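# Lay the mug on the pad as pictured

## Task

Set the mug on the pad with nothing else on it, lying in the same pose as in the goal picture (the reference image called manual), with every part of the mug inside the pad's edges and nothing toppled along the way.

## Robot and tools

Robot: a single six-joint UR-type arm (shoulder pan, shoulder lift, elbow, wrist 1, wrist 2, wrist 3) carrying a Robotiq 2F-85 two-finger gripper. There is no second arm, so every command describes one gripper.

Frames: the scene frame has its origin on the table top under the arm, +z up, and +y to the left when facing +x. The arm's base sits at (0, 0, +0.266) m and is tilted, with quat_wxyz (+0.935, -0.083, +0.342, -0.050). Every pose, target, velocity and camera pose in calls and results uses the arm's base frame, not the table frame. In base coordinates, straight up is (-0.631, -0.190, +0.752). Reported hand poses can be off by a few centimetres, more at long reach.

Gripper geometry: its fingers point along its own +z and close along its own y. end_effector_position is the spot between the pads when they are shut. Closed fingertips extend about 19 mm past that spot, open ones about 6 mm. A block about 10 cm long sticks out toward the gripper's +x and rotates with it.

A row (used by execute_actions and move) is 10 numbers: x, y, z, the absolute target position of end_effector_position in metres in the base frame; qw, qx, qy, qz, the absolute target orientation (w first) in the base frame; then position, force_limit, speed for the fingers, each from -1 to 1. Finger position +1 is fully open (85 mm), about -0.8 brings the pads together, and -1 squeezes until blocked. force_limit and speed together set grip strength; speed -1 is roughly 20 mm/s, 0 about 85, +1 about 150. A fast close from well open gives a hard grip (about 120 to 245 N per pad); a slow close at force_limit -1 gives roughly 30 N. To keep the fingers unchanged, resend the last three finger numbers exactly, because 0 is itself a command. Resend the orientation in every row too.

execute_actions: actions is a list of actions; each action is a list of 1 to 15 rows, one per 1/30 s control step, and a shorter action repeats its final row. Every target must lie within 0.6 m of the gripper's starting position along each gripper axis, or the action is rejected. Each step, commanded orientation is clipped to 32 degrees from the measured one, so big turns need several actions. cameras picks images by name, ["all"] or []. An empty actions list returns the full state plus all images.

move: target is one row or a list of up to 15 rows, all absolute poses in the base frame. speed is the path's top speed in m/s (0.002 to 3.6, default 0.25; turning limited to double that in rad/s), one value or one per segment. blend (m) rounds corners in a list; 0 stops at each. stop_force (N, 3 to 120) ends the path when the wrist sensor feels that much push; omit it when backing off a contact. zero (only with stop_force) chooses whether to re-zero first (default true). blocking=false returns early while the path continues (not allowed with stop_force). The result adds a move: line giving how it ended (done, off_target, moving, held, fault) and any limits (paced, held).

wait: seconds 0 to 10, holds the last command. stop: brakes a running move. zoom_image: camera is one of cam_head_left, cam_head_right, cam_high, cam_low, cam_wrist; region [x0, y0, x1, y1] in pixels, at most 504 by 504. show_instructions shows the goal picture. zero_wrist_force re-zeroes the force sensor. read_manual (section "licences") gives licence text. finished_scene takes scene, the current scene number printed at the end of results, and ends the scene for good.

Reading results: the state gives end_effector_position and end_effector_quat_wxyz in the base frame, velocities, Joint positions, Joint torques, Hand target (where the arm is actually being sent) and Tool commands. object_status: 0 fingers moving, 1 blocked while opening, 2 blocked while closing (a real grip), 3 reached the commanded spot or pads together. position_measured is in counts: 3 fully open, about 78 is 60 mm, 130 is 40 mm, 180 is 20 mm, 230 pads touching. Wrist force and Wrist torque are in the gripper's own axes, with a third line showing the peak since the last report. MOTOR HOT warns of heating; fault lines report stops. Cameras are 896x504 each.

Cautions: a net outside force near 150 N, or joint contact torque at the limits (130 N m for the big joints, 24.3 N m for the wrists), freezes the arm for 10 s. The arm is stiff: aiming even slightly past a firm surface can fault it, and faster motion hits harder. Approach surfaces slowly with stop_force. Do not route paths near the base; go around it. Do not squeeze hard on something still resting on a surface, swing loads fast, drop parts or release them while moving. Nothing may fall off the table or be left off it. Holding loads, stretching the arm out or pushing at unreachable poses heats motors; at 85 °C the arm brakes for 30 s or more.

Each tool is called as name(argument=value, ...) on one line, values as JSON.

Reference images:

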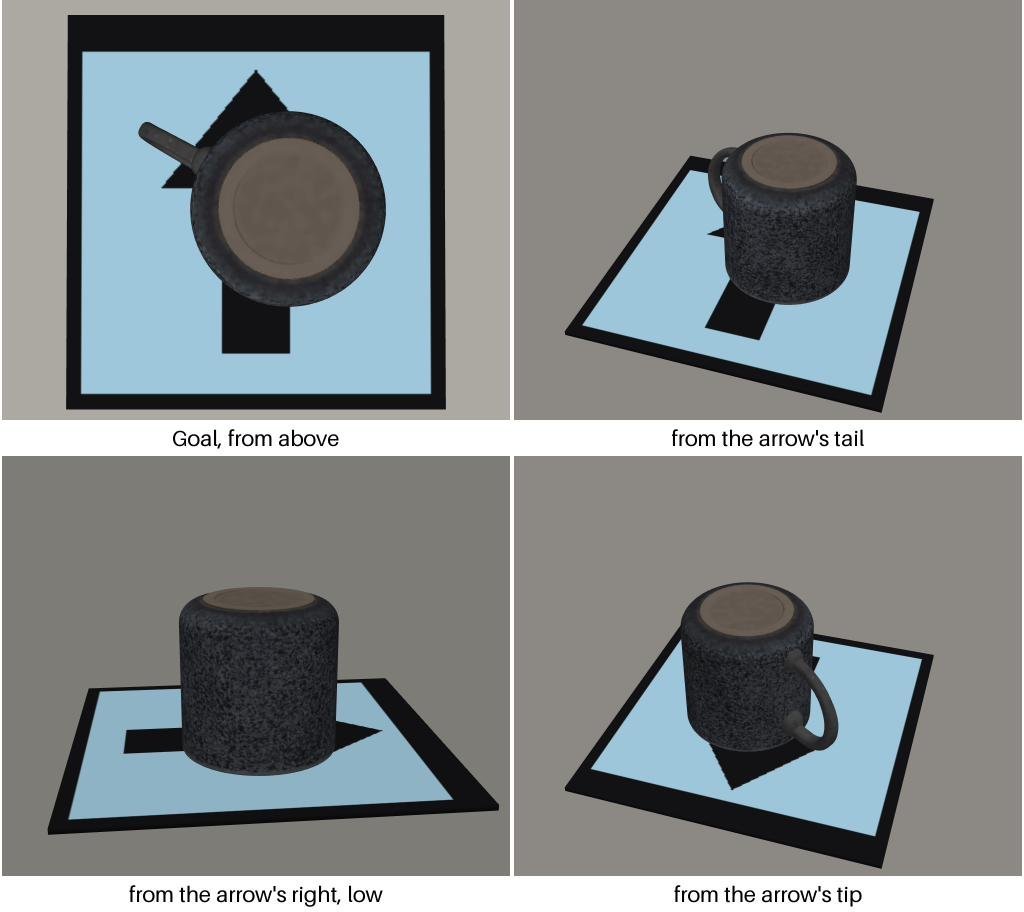

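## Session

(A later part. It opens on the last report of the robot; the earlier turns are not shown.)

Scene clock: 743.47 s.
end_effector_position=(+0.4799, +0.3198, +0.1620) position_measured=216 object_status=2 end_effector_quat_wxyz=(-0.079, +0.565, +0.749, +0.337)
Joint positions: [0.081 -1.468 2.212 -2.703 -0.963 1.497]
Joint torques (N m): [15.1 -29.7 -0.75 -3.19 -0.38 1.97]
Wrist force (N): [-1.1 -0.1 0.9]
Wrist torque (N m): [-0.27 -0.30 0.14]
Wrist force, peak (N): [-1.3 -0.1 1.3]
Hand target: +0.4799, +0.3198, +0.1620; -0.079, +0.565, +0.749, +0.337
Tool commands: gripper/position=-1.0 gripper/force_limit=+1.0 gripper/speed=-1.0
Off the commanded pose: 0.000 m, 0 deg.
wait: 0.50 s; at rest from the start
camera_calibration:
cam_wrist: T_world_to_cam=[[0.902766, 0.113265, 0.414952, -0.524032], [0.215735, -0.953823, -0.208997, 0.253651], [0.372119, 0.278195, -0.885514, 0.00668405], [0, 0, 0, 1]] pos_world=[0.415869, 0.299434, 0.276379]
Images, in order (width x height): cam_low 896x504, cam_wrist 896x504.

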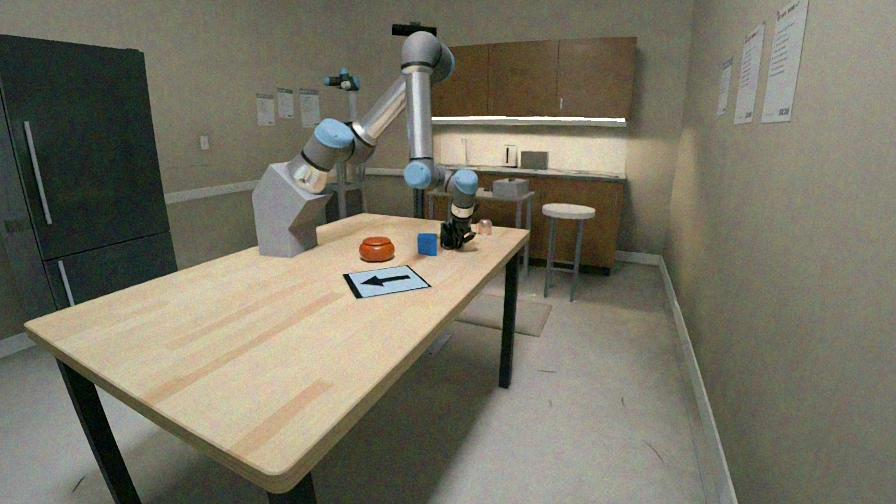

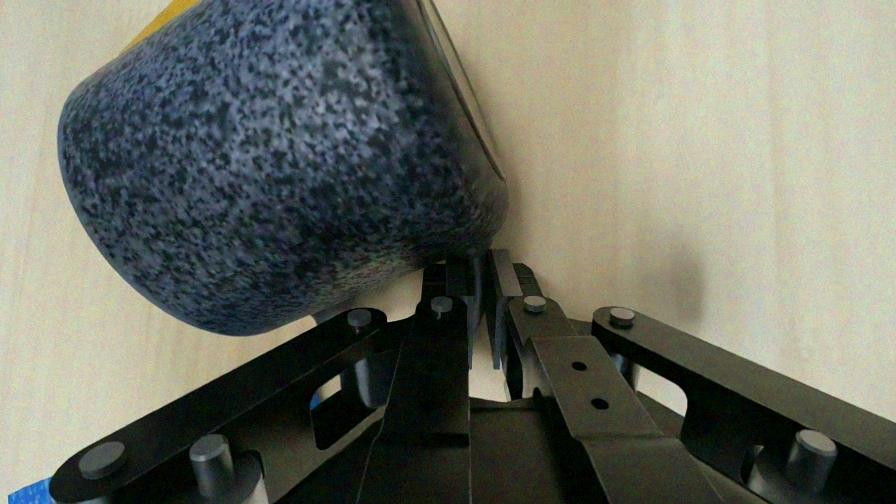

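move(target=[0.4610, 0.3141, 0.1846, -0.0786, 0.5651, 0.7490, 0.3374, -1, 1, -1], speed=0.04, cameras=["cam_wrist", "cam_low"])

zoom_image(camera="cam_low", region=[410, 200, 500, 260])

Scene clock: 748.60 s.
end_effector_position=(+0.4609, +0.3140, +0.1845) position_measured=216 object_status=2 end_effector_quat_wxyz=(-0.079, +0.565, +0.749, +0.337)
Joint positions: [0.07 -1.56 2.234 -2.626 -0.959 1.485]
Joint torques (N m): [11.37 -28.73 -14.14 -4 2.83 0.54]
Wrist force (N): [-1.4 0.1 1.8]
Wrist torque (N m): [-0.35 -0.36 0.14]
Wrist force, peak (N): [-1.8 -0.1 2.6]
Hand target: +0.4610, +0.3141, +0.1846; -0.079, +0.565, +0.749, +0.337
Off the commanded pose: 0.000 m, 0 deg.
move: done
camera_calibration:
cam_wrist: T_world_to_cam=[[0.902881, 0.113202, 0.414718, -0.515517], [0.215587, -0.953859, -0.208987, 0.256988], [0.371925, 0.278098, -0.885626, 0.035431], [0, 0, 0, 1]] pos_world=[0.39687, 0.293634, 0.29888]
Images, in order (width x height): cam_low 896x504, cam_wrist 896x504.

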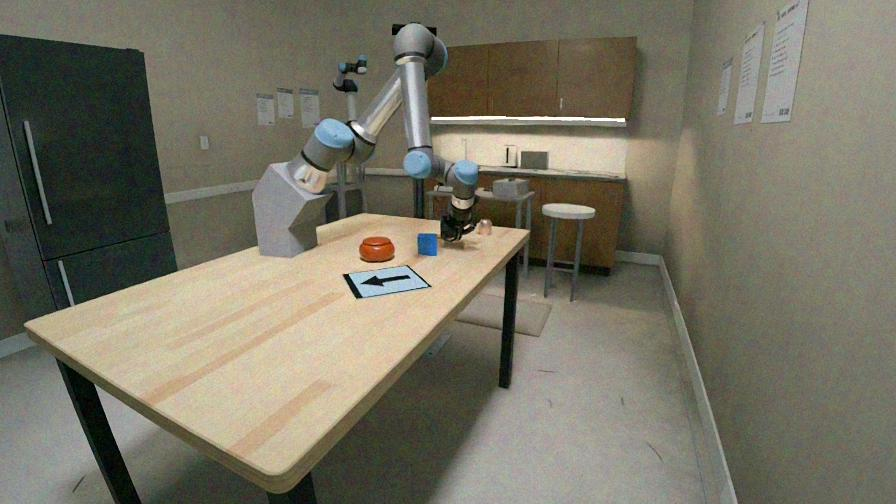

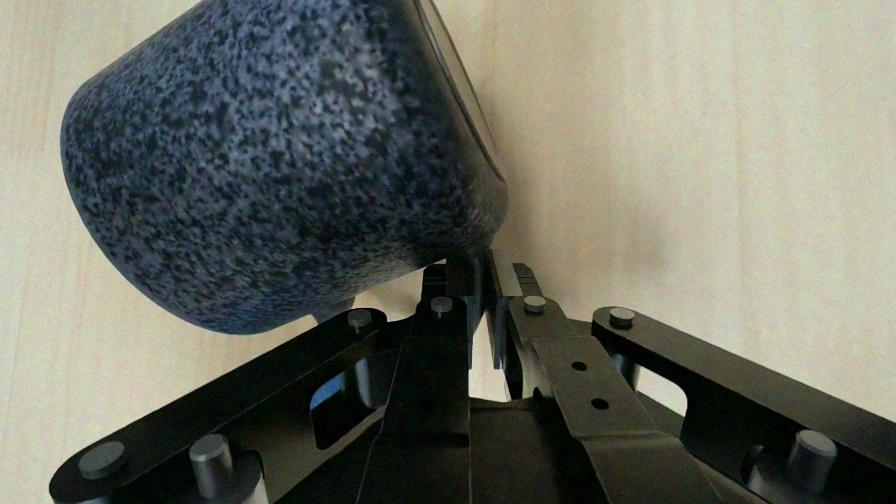

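Scaled by 5.600 from the camera's 896x504 image, which has a finer 1280x720 frame.

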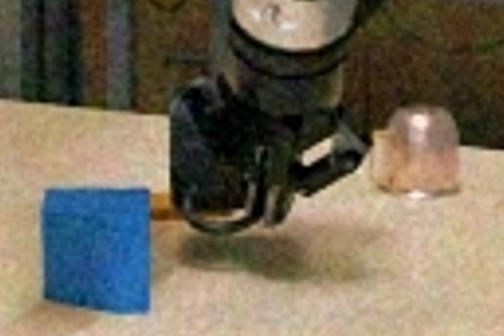

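zoom_image(camera="cam_wrist", region=[340, 0, 560, 220])

Scaled by 2.291 from the camera's 896x504 image, which has a finer 1280x720 frame.

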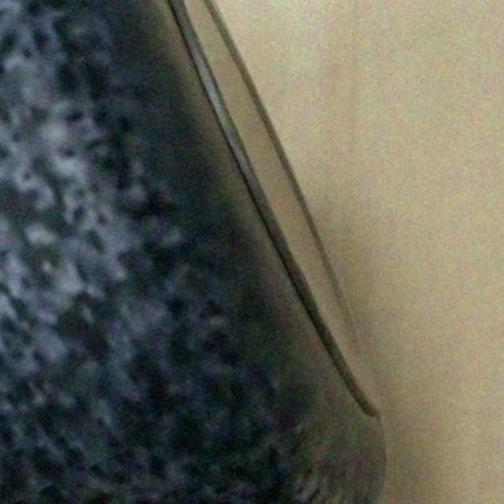

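move(target=[[0.3644, 0.2720, 0.3131, -0.0786, 0.5651, 0.7490, 0.3374, -1, 1, -1], [0.3564, 0.1798, 0.3895, -0.2402, 0.0071, 0.9087, 0.3410, -1, 1, -1], [0.4190, 0.1155, 0.3195, -0.3148, -0.5533, 0.7390, 0.2210, -1, 1, -1]], speed=[0.2, 0.3, 0.3], blend=[0.03, 0.03, 0], cameras=["cam_low", "cam_high", "cam_head_left", "cam_wrist"])

Scene clock: 834.13 s.
end_effector_position=(+0.4190, +0.1156, +0.3195) position_measured=216 object_status=2 end_effector_quat_wxyz=(-0.315, -0.553, +0.739, +0.221)
Joint positions: [-0.02 -1.244 1.228 -0.766 -1.607 -1.29]
Joint torques (N m): [-3.89 -58.87 -3.97 3.45 -0.9 -1.46]
Wrist force (N): [-0.2 -3.5 0.0]
Wrist torque (N m): [0.23 -0.47 -0.05]
Wrist force, peak (N): [-3.1 0.6 4.9]
Hand target: +0.4190, +0.1155, +0.3195; -0.315, -0.553, +0.739, +0.221
Off the commanded pose: 0.000 m, 0 deg.
move: done
camera_calibration:
cam_wrist: T_world_to_cam=[[-0.667519, 0.30816, 0.677832, 0.0401854], [0.44099, 0.897123, 0.0264256, -0.278577], [-0.599955, 0.316557, -0.734742, 0.580326], [0, 0, 0, 1]] pos_world=[0.497844, 0.0538278, 0.406513]
Images, in order (width x height): cam_head_left 896x504, cam_high 896x504, cam_low 896x504, cam_wrist 896x504.

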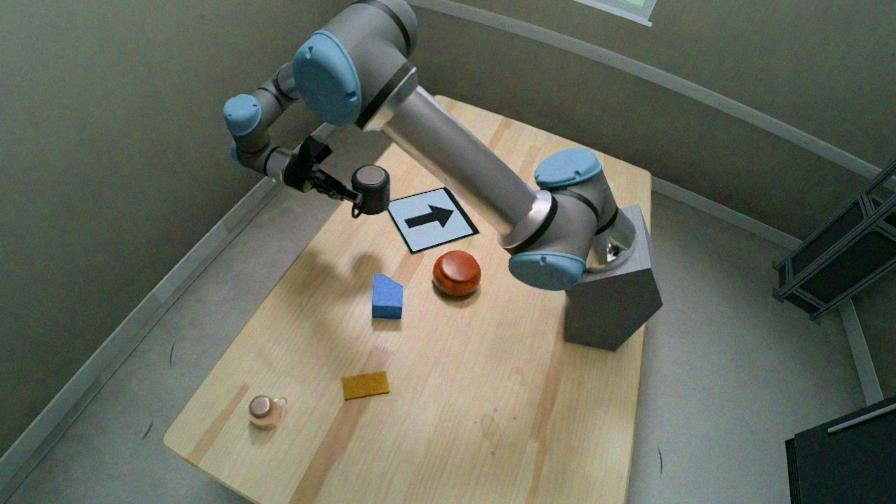

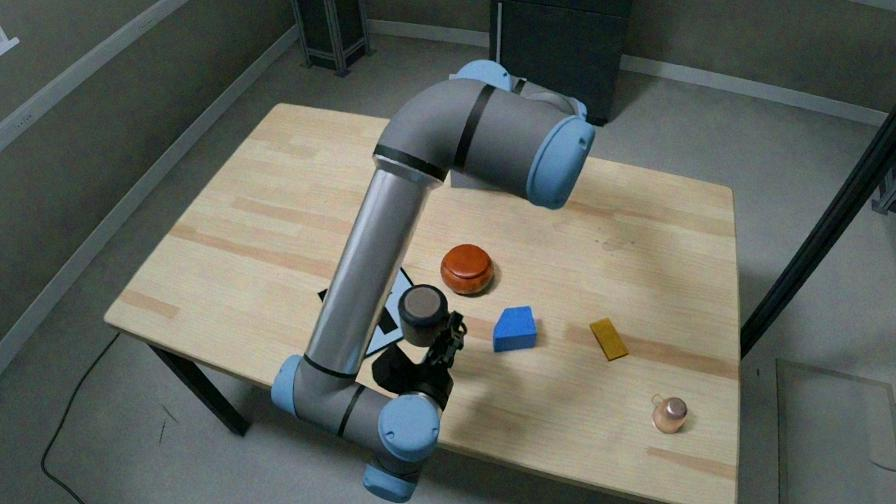

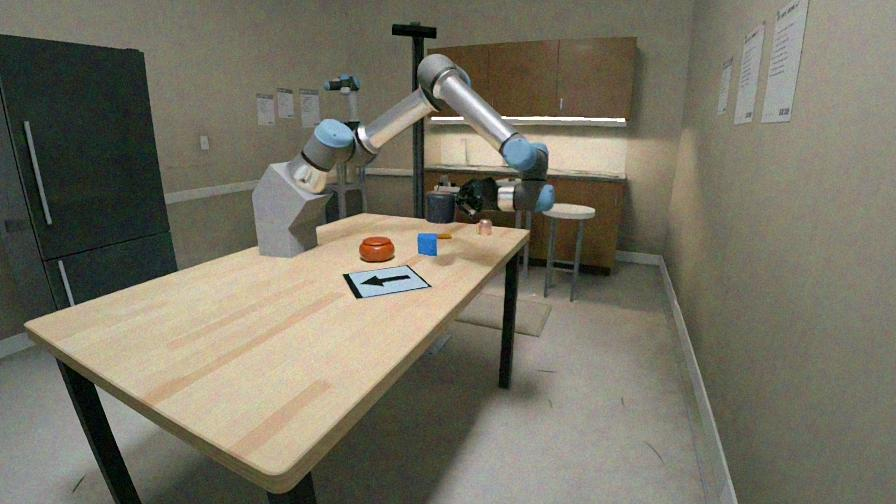

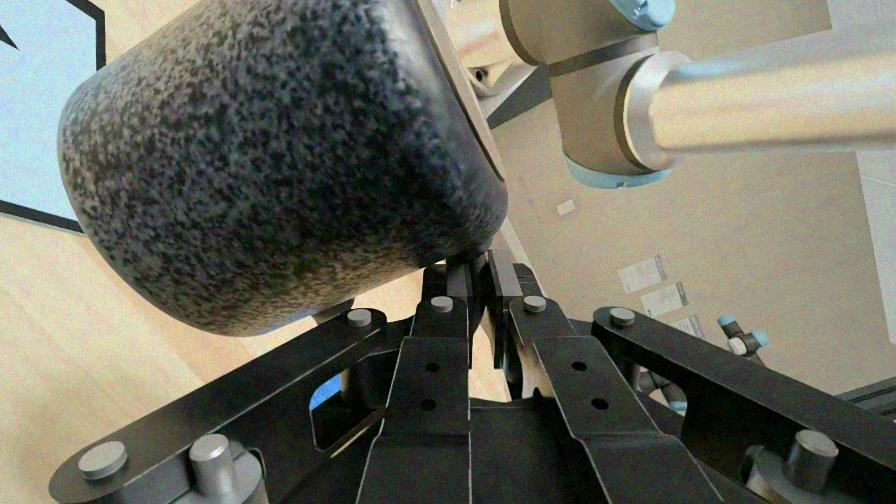

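zoom_image(camera="cam_low", region=[390, 160, 570, 250])

zoom_image(camera="cam_head_left", region=[260, 110, 460, 240])

zoom_image(camera="cam_head_right", region=[230, 110, 430, 240])

zoom_image(camera="cam_high", region=[340, 260, 520, 400])

Scaled by 2.800 from the camera's 896x504 image, which has a finer 1280x720 frame.

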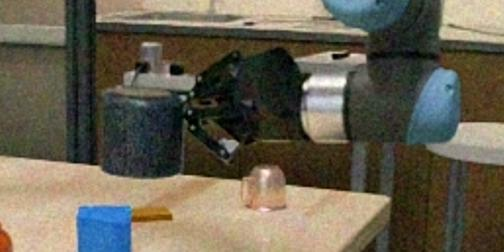

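Scaled by 2.520 from the camera's 896x504 image, which has a finer 1280x720 frame.

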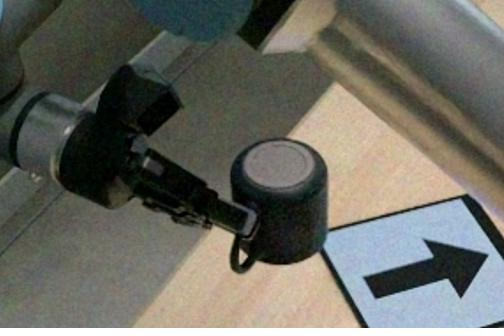

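This scene's latest camera images include none from cam_head_right. They are from: cam_head_left, cam_high, cam_low, cam_wrist. cam_head_right's image comes with the result of a call that names it in "cameras".

Scaled by 2.800 from the camera's 896x504 image, which has a finer 1280x720 frame.

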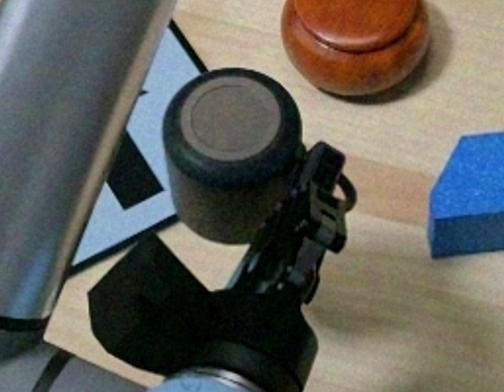

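move(target=[0.4859, 0.1394, 0.2088, -0.3148, -0.5533, 0.7390, 0.2210, -1, 1, -1], speed=0.2, cameras=["cam_low", "cam_high"])

zoom_image(camera="cam_low", region=[390, 180, 570, 270])

Scene clock: 848.37 s.
end_effector_position=(+0.4859, +0.1395, +0.2090) position_measured=216 object_status=2 end_effector_quat_wxyz=(-0.315, -0.553, +0.739, +0.221)
Joint positions: [0.018 -1.042 1.219 -0.958 -1.58 -1.264]
Joint torques (N m): [-6.47 -47.28 -0.88 1.65 -2.75 -1.21]
Wrist force (N): [0.0 -3.6 -0.2]
Wrist torque (N m): [0.21 -0.50 -0.04]
Wrist force, peak (N): [-1.7 -6.5 1.0]
Hand target: +0.4859, +0.1394, +0.2088; -0.315, -0.553, +0.739, +0.221
Off the commanded pose: 0.000 m, 0 deg.
move: done
Images, in order (width x height): cam_high 896x504, cam_low 896x504.

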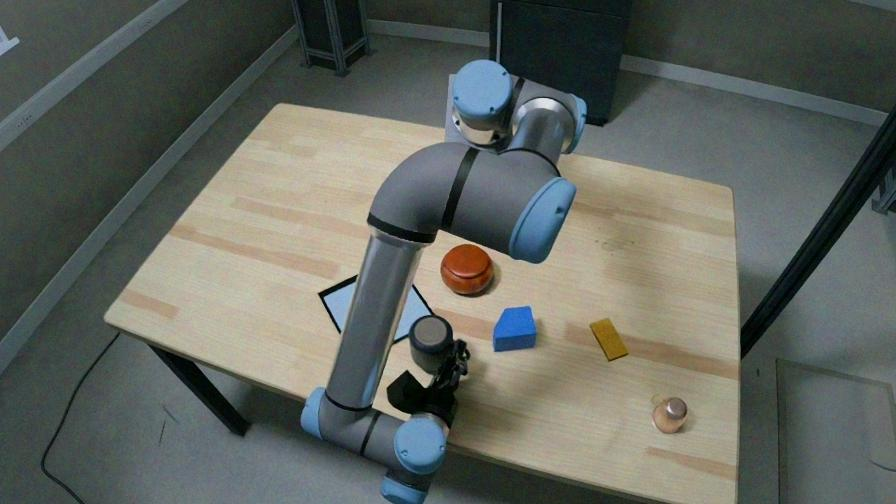

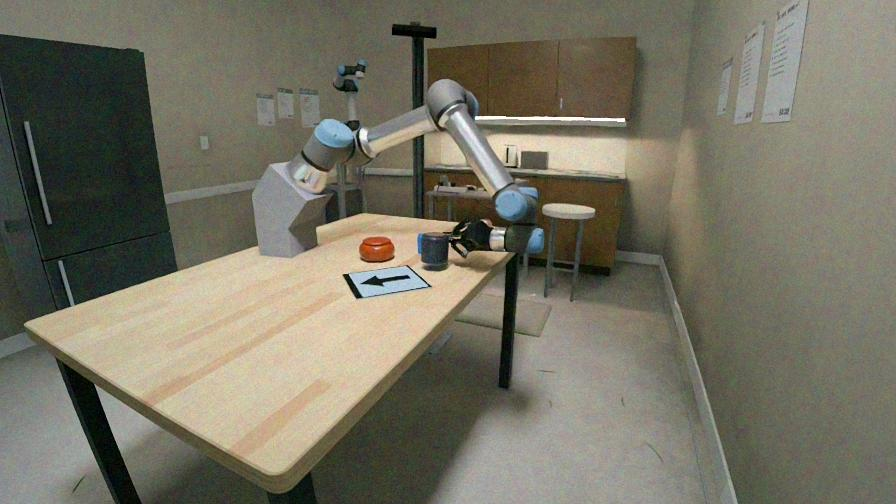

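Scaled by 2.800 from the camera's 896x504 image, which has a finer 1280x720 frame.

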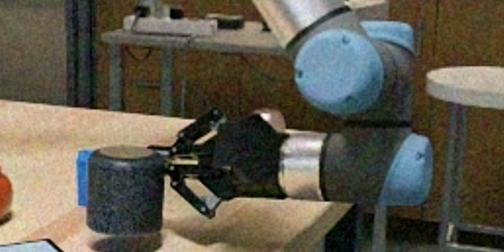

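move(target=[0.5099, 0.1466, 0.1802, -0.3148, -0.5533, 0.7390, 0.2210, -1, 1, -1], speed=0.015, stop_force=3, cameras=["cam_low", "cam_head_left", "cam_head_right"])

zoom_image(camera="cam_low", region=[390, 200, 570, 290])

zoom_image(camera="cam_head_left", region=[260, 170, 430, 290])

Scene clock: 859.23 s.
end_effector_position=(+0.5015, +0.1441, +0.1902) position_measured=216 object_status=2 end_effector_quat_wxyz=(-0.315, -0.553, +0.739, +0.221)
Joint positions: [0.024 -0.992 1.188 -0.977 -1.576 -1.259]
Joint torques (N m): [-8.86 -56.58 -0.6 3.2 -1.78 -1.32]
Wrist force (N): [1.1 -0.6 -0.2]
Wrist torque (N m): [0.25 -0.53 -0.01]
Wrist force, peak (N): [5.7 7.4 0.4]
Hand target: +0.5015, +0.1441, +0.1902; -0.315, -0.553, +0.739, +0.221
Off the commanded pose: 0.013 m, 0 deg.
move: contact
Images, in order (width x height): cam_head_left 896x504, cam_head_right 896x504, cam_low 896x504.

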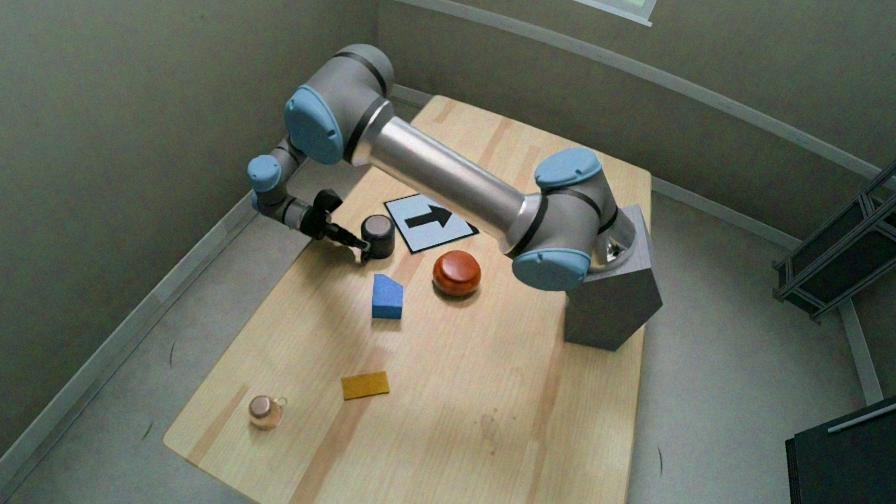

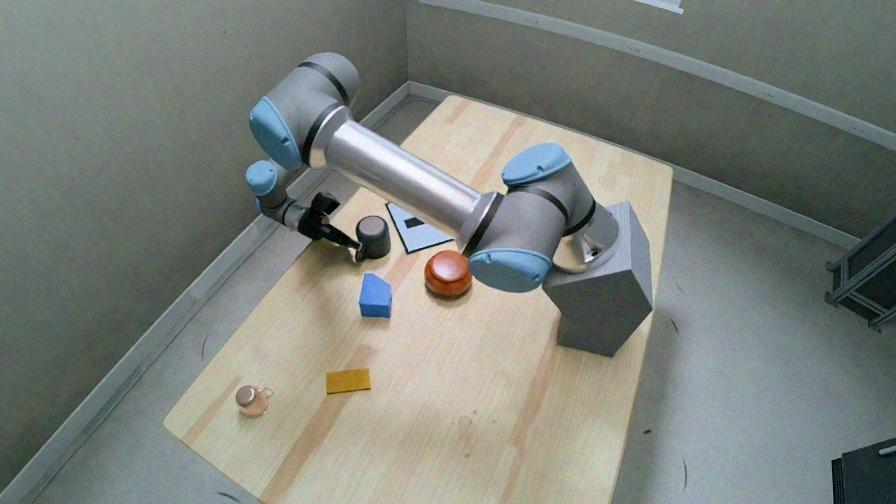

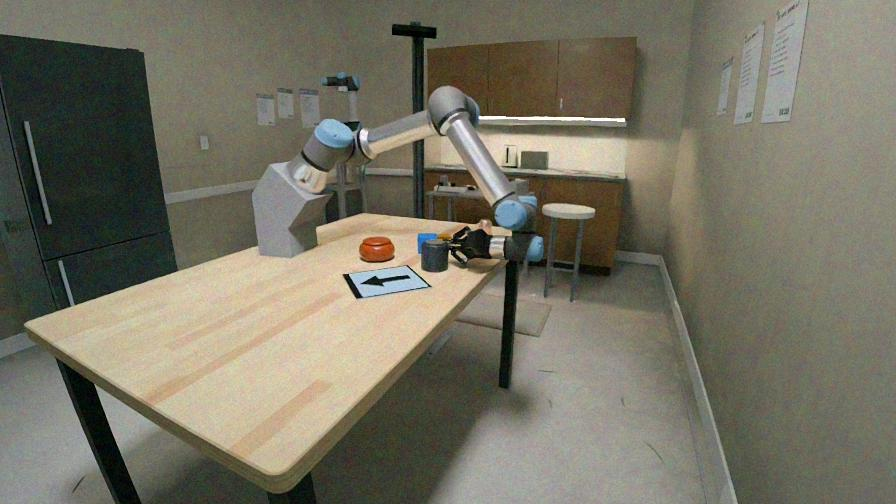

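Scaled by 2.800 from the camera's 896x504 image, which has a finer 1280x720 frame.

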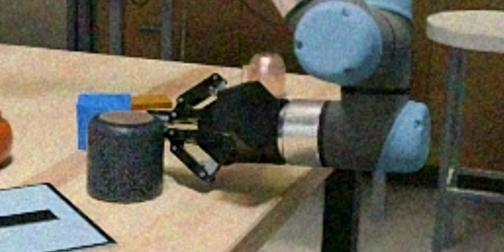

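Scaled by 2.965 from the camera's 896x504 image, which has a finer 1280x720 frame.

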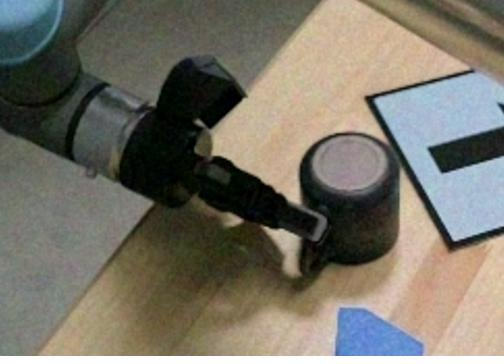

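move(target=[0.5015, 0.1441, 0.1902, -0.3148, -0.5533, 0.7390, 0.2210, -0.405, 1, -1], speed=0.02, cameras=["cam_low", "cam_head_left", "cam_wrist"])

zoom_image(camera="cam_low", region=[390, 200, 570, 290])

zoom_image(camera="cam_head_left", region=[260, 170, 430, 290])

Scene clock: 868.23 s.
end_effector_position=(+0.5015, +0.1441, +0.1902) position_measured=180 object_status=0 end_effector_quat_wxyz=(-0.315, -0.553, +0.739, +0.221)
Joint positions: [0.024 -0.992 1.188 -0.977 -1.576 -1.259]
Joint torques (N m): [-2.07 -51.89 -3.03 0.08 -0.87 -0.85]
Wrist force (N): [1.2 -1.0 -0.2]
Wrist torque (N m): [0.21 -0.50 0.12]
Wrist force, peak (N): [4.5 2.0 -0.2]
Hand target: +0.5015, +0.1441, +0.1902; -0.315, -0.553, +0.739, +0.221
Off the commanded pose: 0.000 m, 0 deg.
move: done
camera_calibration:
cam_wrist: T_world_to_cam=[[-0.667611, 0.308023, 0.677804, 0.174158], [0.440827, 0.897202, 0.0264711, -0.337124], [-0.599973, 0.316467, -0.734766, 0.525792], [0, 0, 0, 1]] pos_world=[0.580344, 0.0824282, 0.277213]
Images, in order (width x height): cam_head_left 896x504, cam_low 896x504, cam_wrist 896x504.

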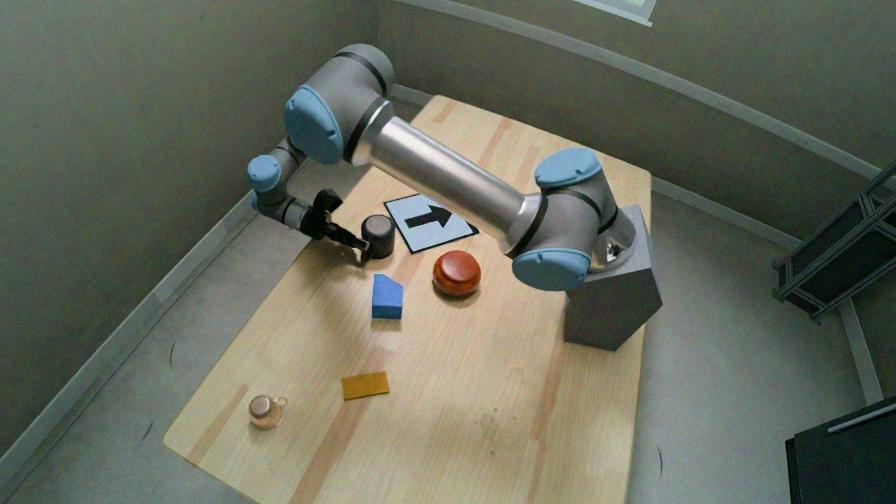

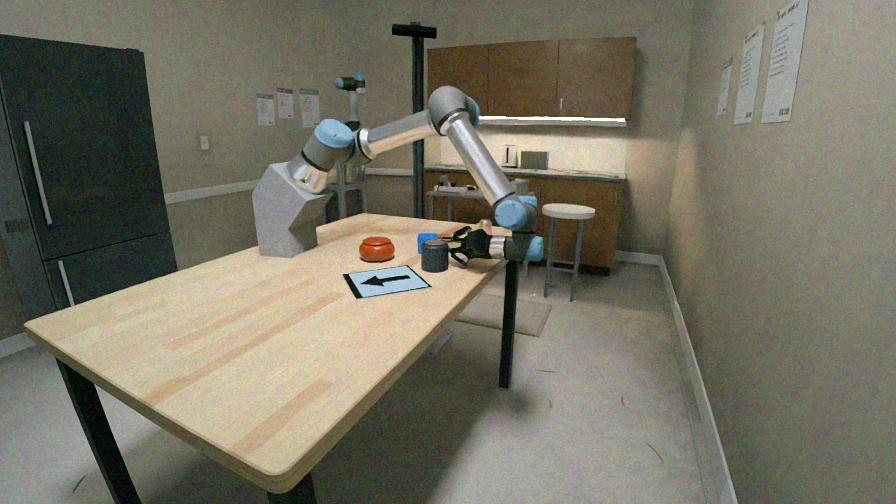

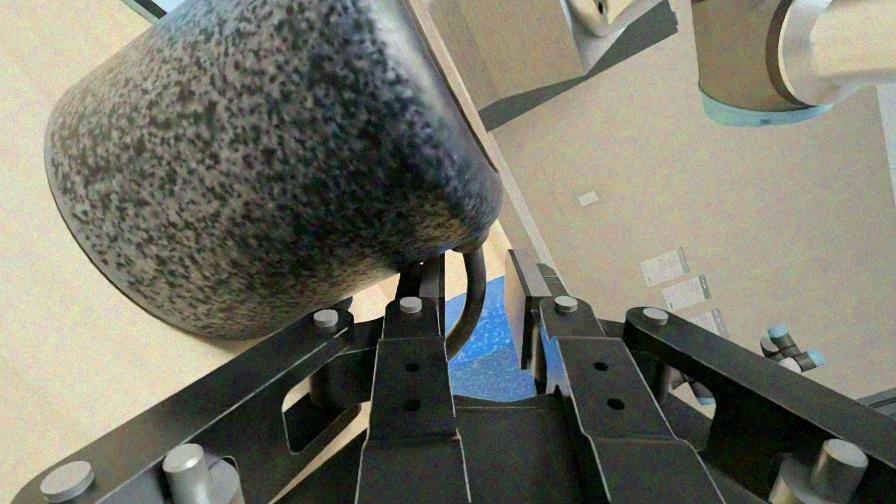

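Scaled by 2.800 from the camera's 896x504 image, which has a finer 1280x720 frame.

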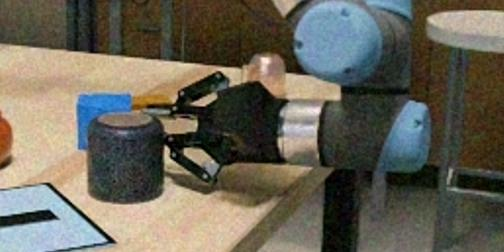

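Scaled by 2.965 from the camera's 896x504 image, which has a finer 1280x720 frame.

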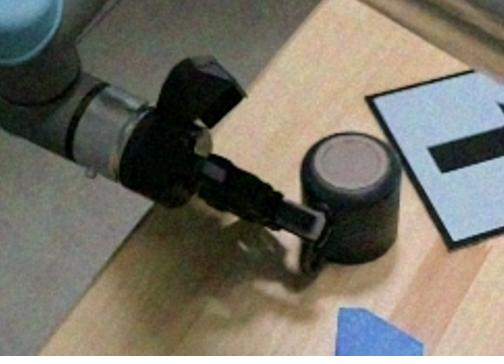

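move(target=[[0.5334, 0.1451, 0.2219, -0.3148, -0.5533, 0.7390, 0.2210, -0.405, 1, -1], [0.4378, 0.1222, 0.2971, -0.3148, -0.5533, 0.7390, 0.2210, -0.405, 1, -1], [0.3954, 0.1183, 0.3004, 0.3004, -0.6963, 0.6256, -0.1831, -0.405, 1, -1]], speed=[0.06, 0.2, 0.35], blend=[0, 0.02, 0], cameras=["cam_low", "cam_wrist", "cam_high"])

Scene clock: 896.43 s.
end_effector_position=(+0.3954, +0.1183, +0.3004) position_measured=180 object_status=3 end_effector_quat_wxyz=(-0.300, +0.696, -0.626, +0.183)
Joint positions: [-0.289 -2.242 2.396 -2.357 -1.201 -1.845]
Joint torques (N m): [3.67 -20.19 -6.55 -4.48 1.59 0.03]
Wrist force (N): [0.4 0.1 -0.2]
Wrist torque (N m): [0.04 -0.10 -0.02]
Wrist force, peak (N): [0.1 -3.5 -0.2]
Hand target: +0.3954, +0.1183, +0.3004; -0.300, +0.696, -0.626, +0.183
Off the commanded pose: 0.000 m, 0 deg.
move: done
camera_calibration:
cam_wrist: T_world_to_cam=[[-0.770347, -0.0205523, -0.637294, 0.511165], [-0.345963, 0.85304, 0.390682, -0.0631833], [0.535608, 0.521441, -0.664247, 0.0568644], [0, 0, 0, 1]] pos_world=[0.341458, 0.0347521, 0.388219]
Images, in order (width x height): cam_high 896x504, cam_low 896x504, cam_wrist 896x504.

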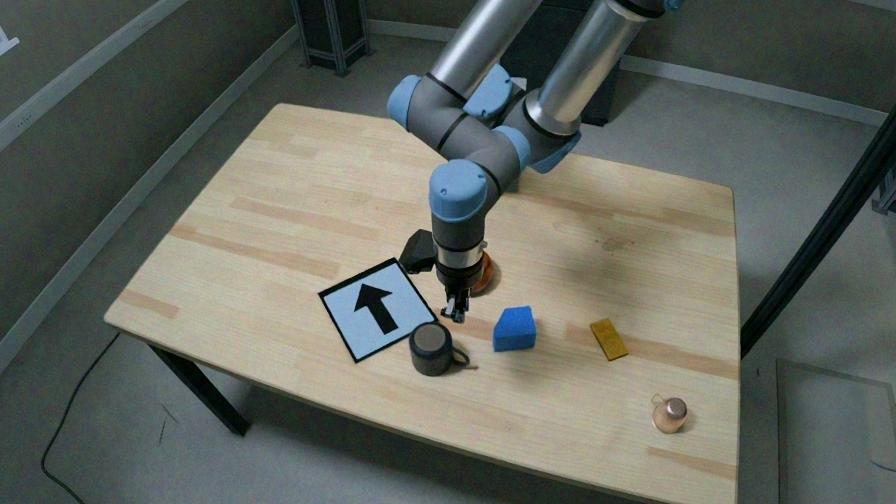

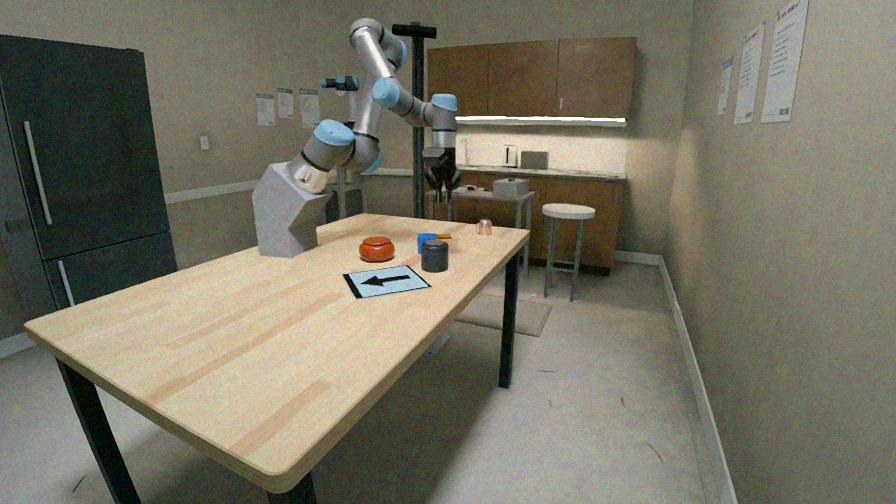

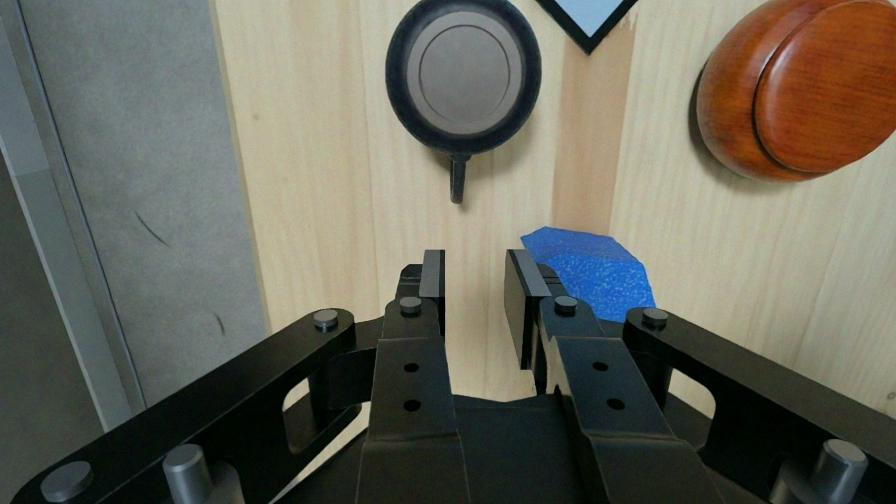

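move(target=[0.4601, 0.1270, 0.2239, 0.3004, -0.6963, 0.6256, -0.1831, -0.305, 1, -1], speed=0.2, cameras=["cam_low", "cam_wrist"])

zoom_image(camera="cam_wrist", region=[340, 60, 600, 300])

Scene clock: 916.03 s.
end_effector_position=(+0.4601, +0.1270, +0.2239) position_measured=167 object_status=3 end_effector_quat_wxyz=(-0.300, +0.696, -0.626, +0.183) end_effector_velocity=(+0.001, +0.000, -0.001) end_effector_angular_velocity=(-0.001, -0.001, +0.001)
Joint positions: [-0.19 -1.887 2.453 -2.796 -1.261 -1.761]
Joint velocities: [0.001 0.004 0 -0.005 0 0]
Joint torques (N m): [1.12 -17.67 -12.47 -4.48 2.45 -1.4]
Wrist force (N): [0.3 0.1 -0.1]
Wrist torque (N m): [0.03 -0.08 -0.01]
Wrist force, peak (N): [0.2 -0.2 -2.4]
Hand target: +0.4601, +0.1270, +0.2239; -0.300, +0.696, -0.626, +0.183
Off the commanded pose: 0.000 m, 0 deg.
move: done
camera_calibration:
cam_wrist: T_world_to_cam=[[-0.770318, -0.0206149, -0.637327, 0.512434], [-0.346113, 0.85295, 0.390746, -0.0182889], [0.535553, 0.521586, -0.664177, -0.0331468], [0, 0, 0, 1]] pos_world=[0.406158, 0.0434522, 0.311719]
Images, in order (width x height): cam_low 896x504, cam_wrist 896x504.

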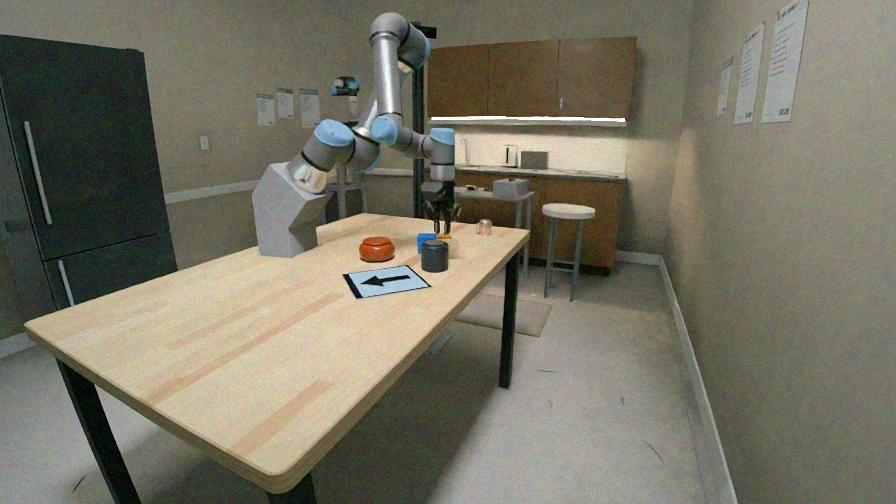

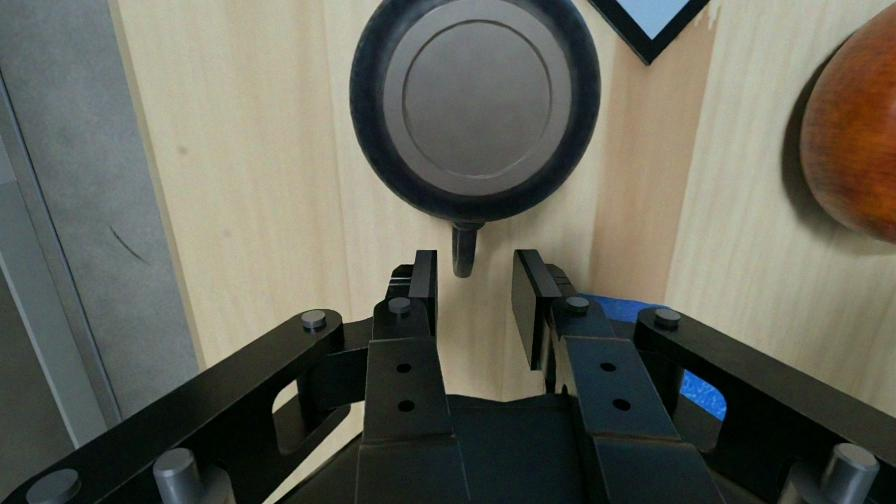

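Scaled by 1.938 from the camera's 896x504 image, which has a finer 1280x720 frame.

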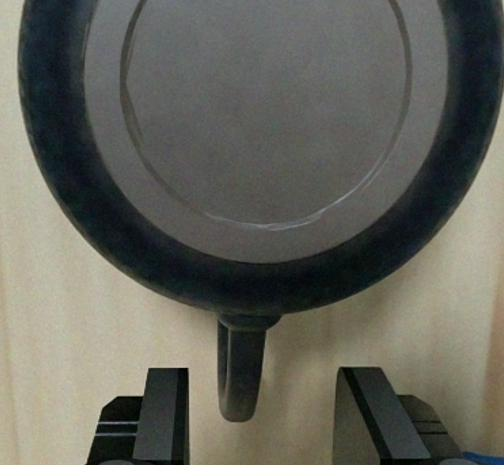

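move(target=[0.4969, 0.1426, 0.1803, 0.3081, -0.6683, 0.6554, -0.1698, -0.305, 1, -1], speed=0.04, stop_force=5, cameras=["cam_low", "cam_wrist"])

zoom_image(camera="cam_wrist", region=[340, 120, 600, 360])

Scene clock: 939.27 s.
end_effector_position=(+0.4969, +0.1426, +0.1803) position_measured=167 object_status=3 end_effector_quat_wxyz=(-0.308, +0.668, -0.655, +0.170)
Joint positions: [-0.12 -1.657 2.433 -3.023 -1.304 -1.616]
Joint torques (N m): [-2.45 -21.74 6.81 -3.66 1.72 -0.31]
Wrist force (N): [0.3 0.2 -0.1]
Wrist torque (N m): [0.04 -0.07 0.00]
Wrist force, peak (N): [0.3 -0.1 -0.9]
Hand target: +0.4969, +0.1426, +0.1803; -0.308, +0.668, -0.655, +0.170
Off the commanded pose: 0.000 m, 0 deg.
move: done
camera_calibration:
cam_wrist: T_world_to_cam=[[-0.779226, 0.0651198, -0.623351, 0.503007], [-0.283206, 0.850671, 0.442892, -0.0421414], [0.559108, 0.52165, -0.644422, -0.105245], [0, 0, 0, 1]] pos_world=[0.438864, 0.0579939, 0.264391]
Images, in order (width x height): cam_low 896x504, cam_wrist 896x504.

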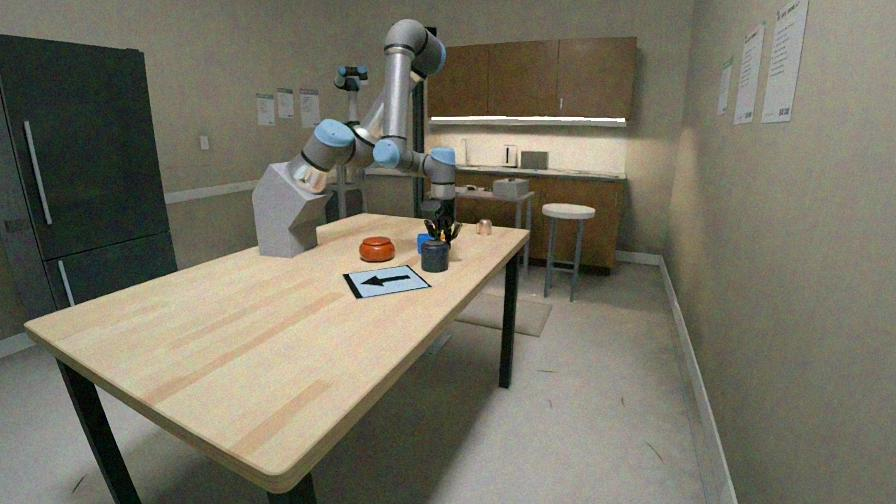

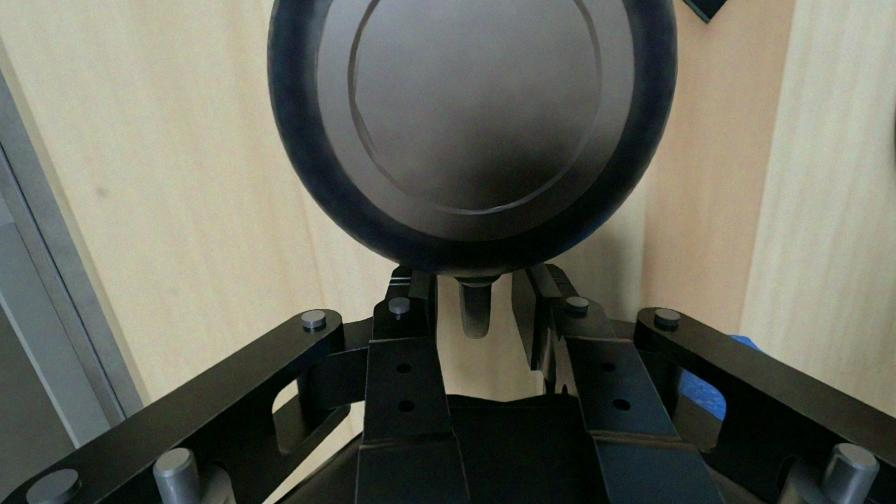

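Scaled by 1.938 from the camera's 896x504 image, which has a finer 1280x720 frame.

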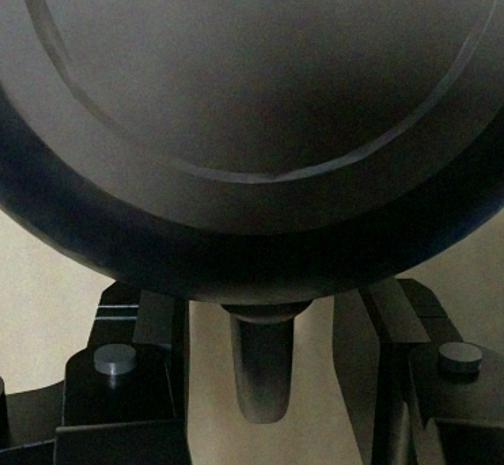

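move(target=[0.4969, 0.1426, 0.1803, 0.3081, -0.6683, 0.6554, -0.1698, -1, 0.9, -1], speed=0.04)

wait(seconds=0.6, cameras=["cam_wrist"])

Scene clock: 967.57 s.
end_effector_position=(+0.4969, +0.1426, +0.1803) position_measured=214 object_status=0 end_effector_quat_wxyz=(-0.308, +0.668, -0.655, +0.170)
Joint positions: [-0.12 -1.657 2.433 -3.023 -1.304 -1.616]
Joint torques (N m): [-0.81 -20.86 2.1 -3.44 1.83 1.84]
Wrist force (N): [-1.5 0.9 -12.0]
Wrist torque (N m): [0.04 -0.01 -0.02]
Wrist force, peak (N): [-1.5 0.9 -12.0]
Hand target: +0.4969, +0.1426, +0.1803; -0.308, +0.668, -0.655, +0.170
Off the commanded pose: 0.000 m, 0 deg.
move: done

Scene clock: 968.17 s.
end_effector_position=(+0.4969, +0.1426, +0.1803) position_measured=214 object_status=2 end_effector_quat_wxyz=(-0.308, +0.668, -0.655, +0.170)
Joint positions: [-0.12 -1.657 2.433 -3.023 -1.304 -1.616]
Joint torques (N m): [0.23 -22.14 -1.08 -3.17 1.82 1.69]
Wrist force (N): [-1.8 0.6 -12.1]
Wrist torque (N m): [-0.01 0.02 -0.02]
Wrist force, peak (N): [-1.6 0.7 -12.2]
Hand target: +0.4969, +0.1426, +0.1803; -0.308, +0.668, -0.655, +0.170
Tool commands: gripper/position=-1.0 gripper/force_limit=+0.9 gripper/speed=-1.0
Off the commanded pose: 0.000 m, 0 deg.
wait: 0.60 s; at rest by 0.17 s
camera_calibration:
cam_wrist: T_world_to_cam=[[-0.779248, 0.0651854, -0.623317, 0.503003], [-0.283146, 0.850666, 0.44294, -0.0421801], [0.559107, 0.52165, -0.644423, -0.105245], [0, 0, 0, 1]] pos_world=[0.438864, 0.0579937, 0.264391]
Images, in order (width x height): cam_wrist 896x504.

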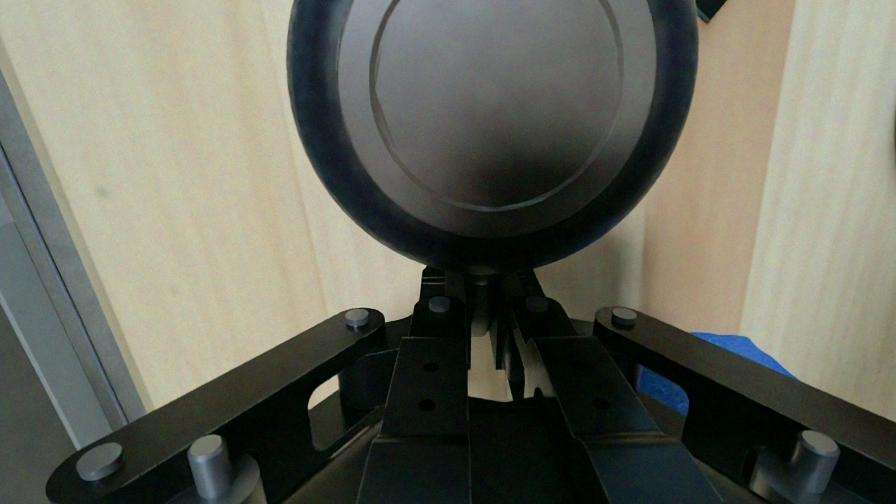

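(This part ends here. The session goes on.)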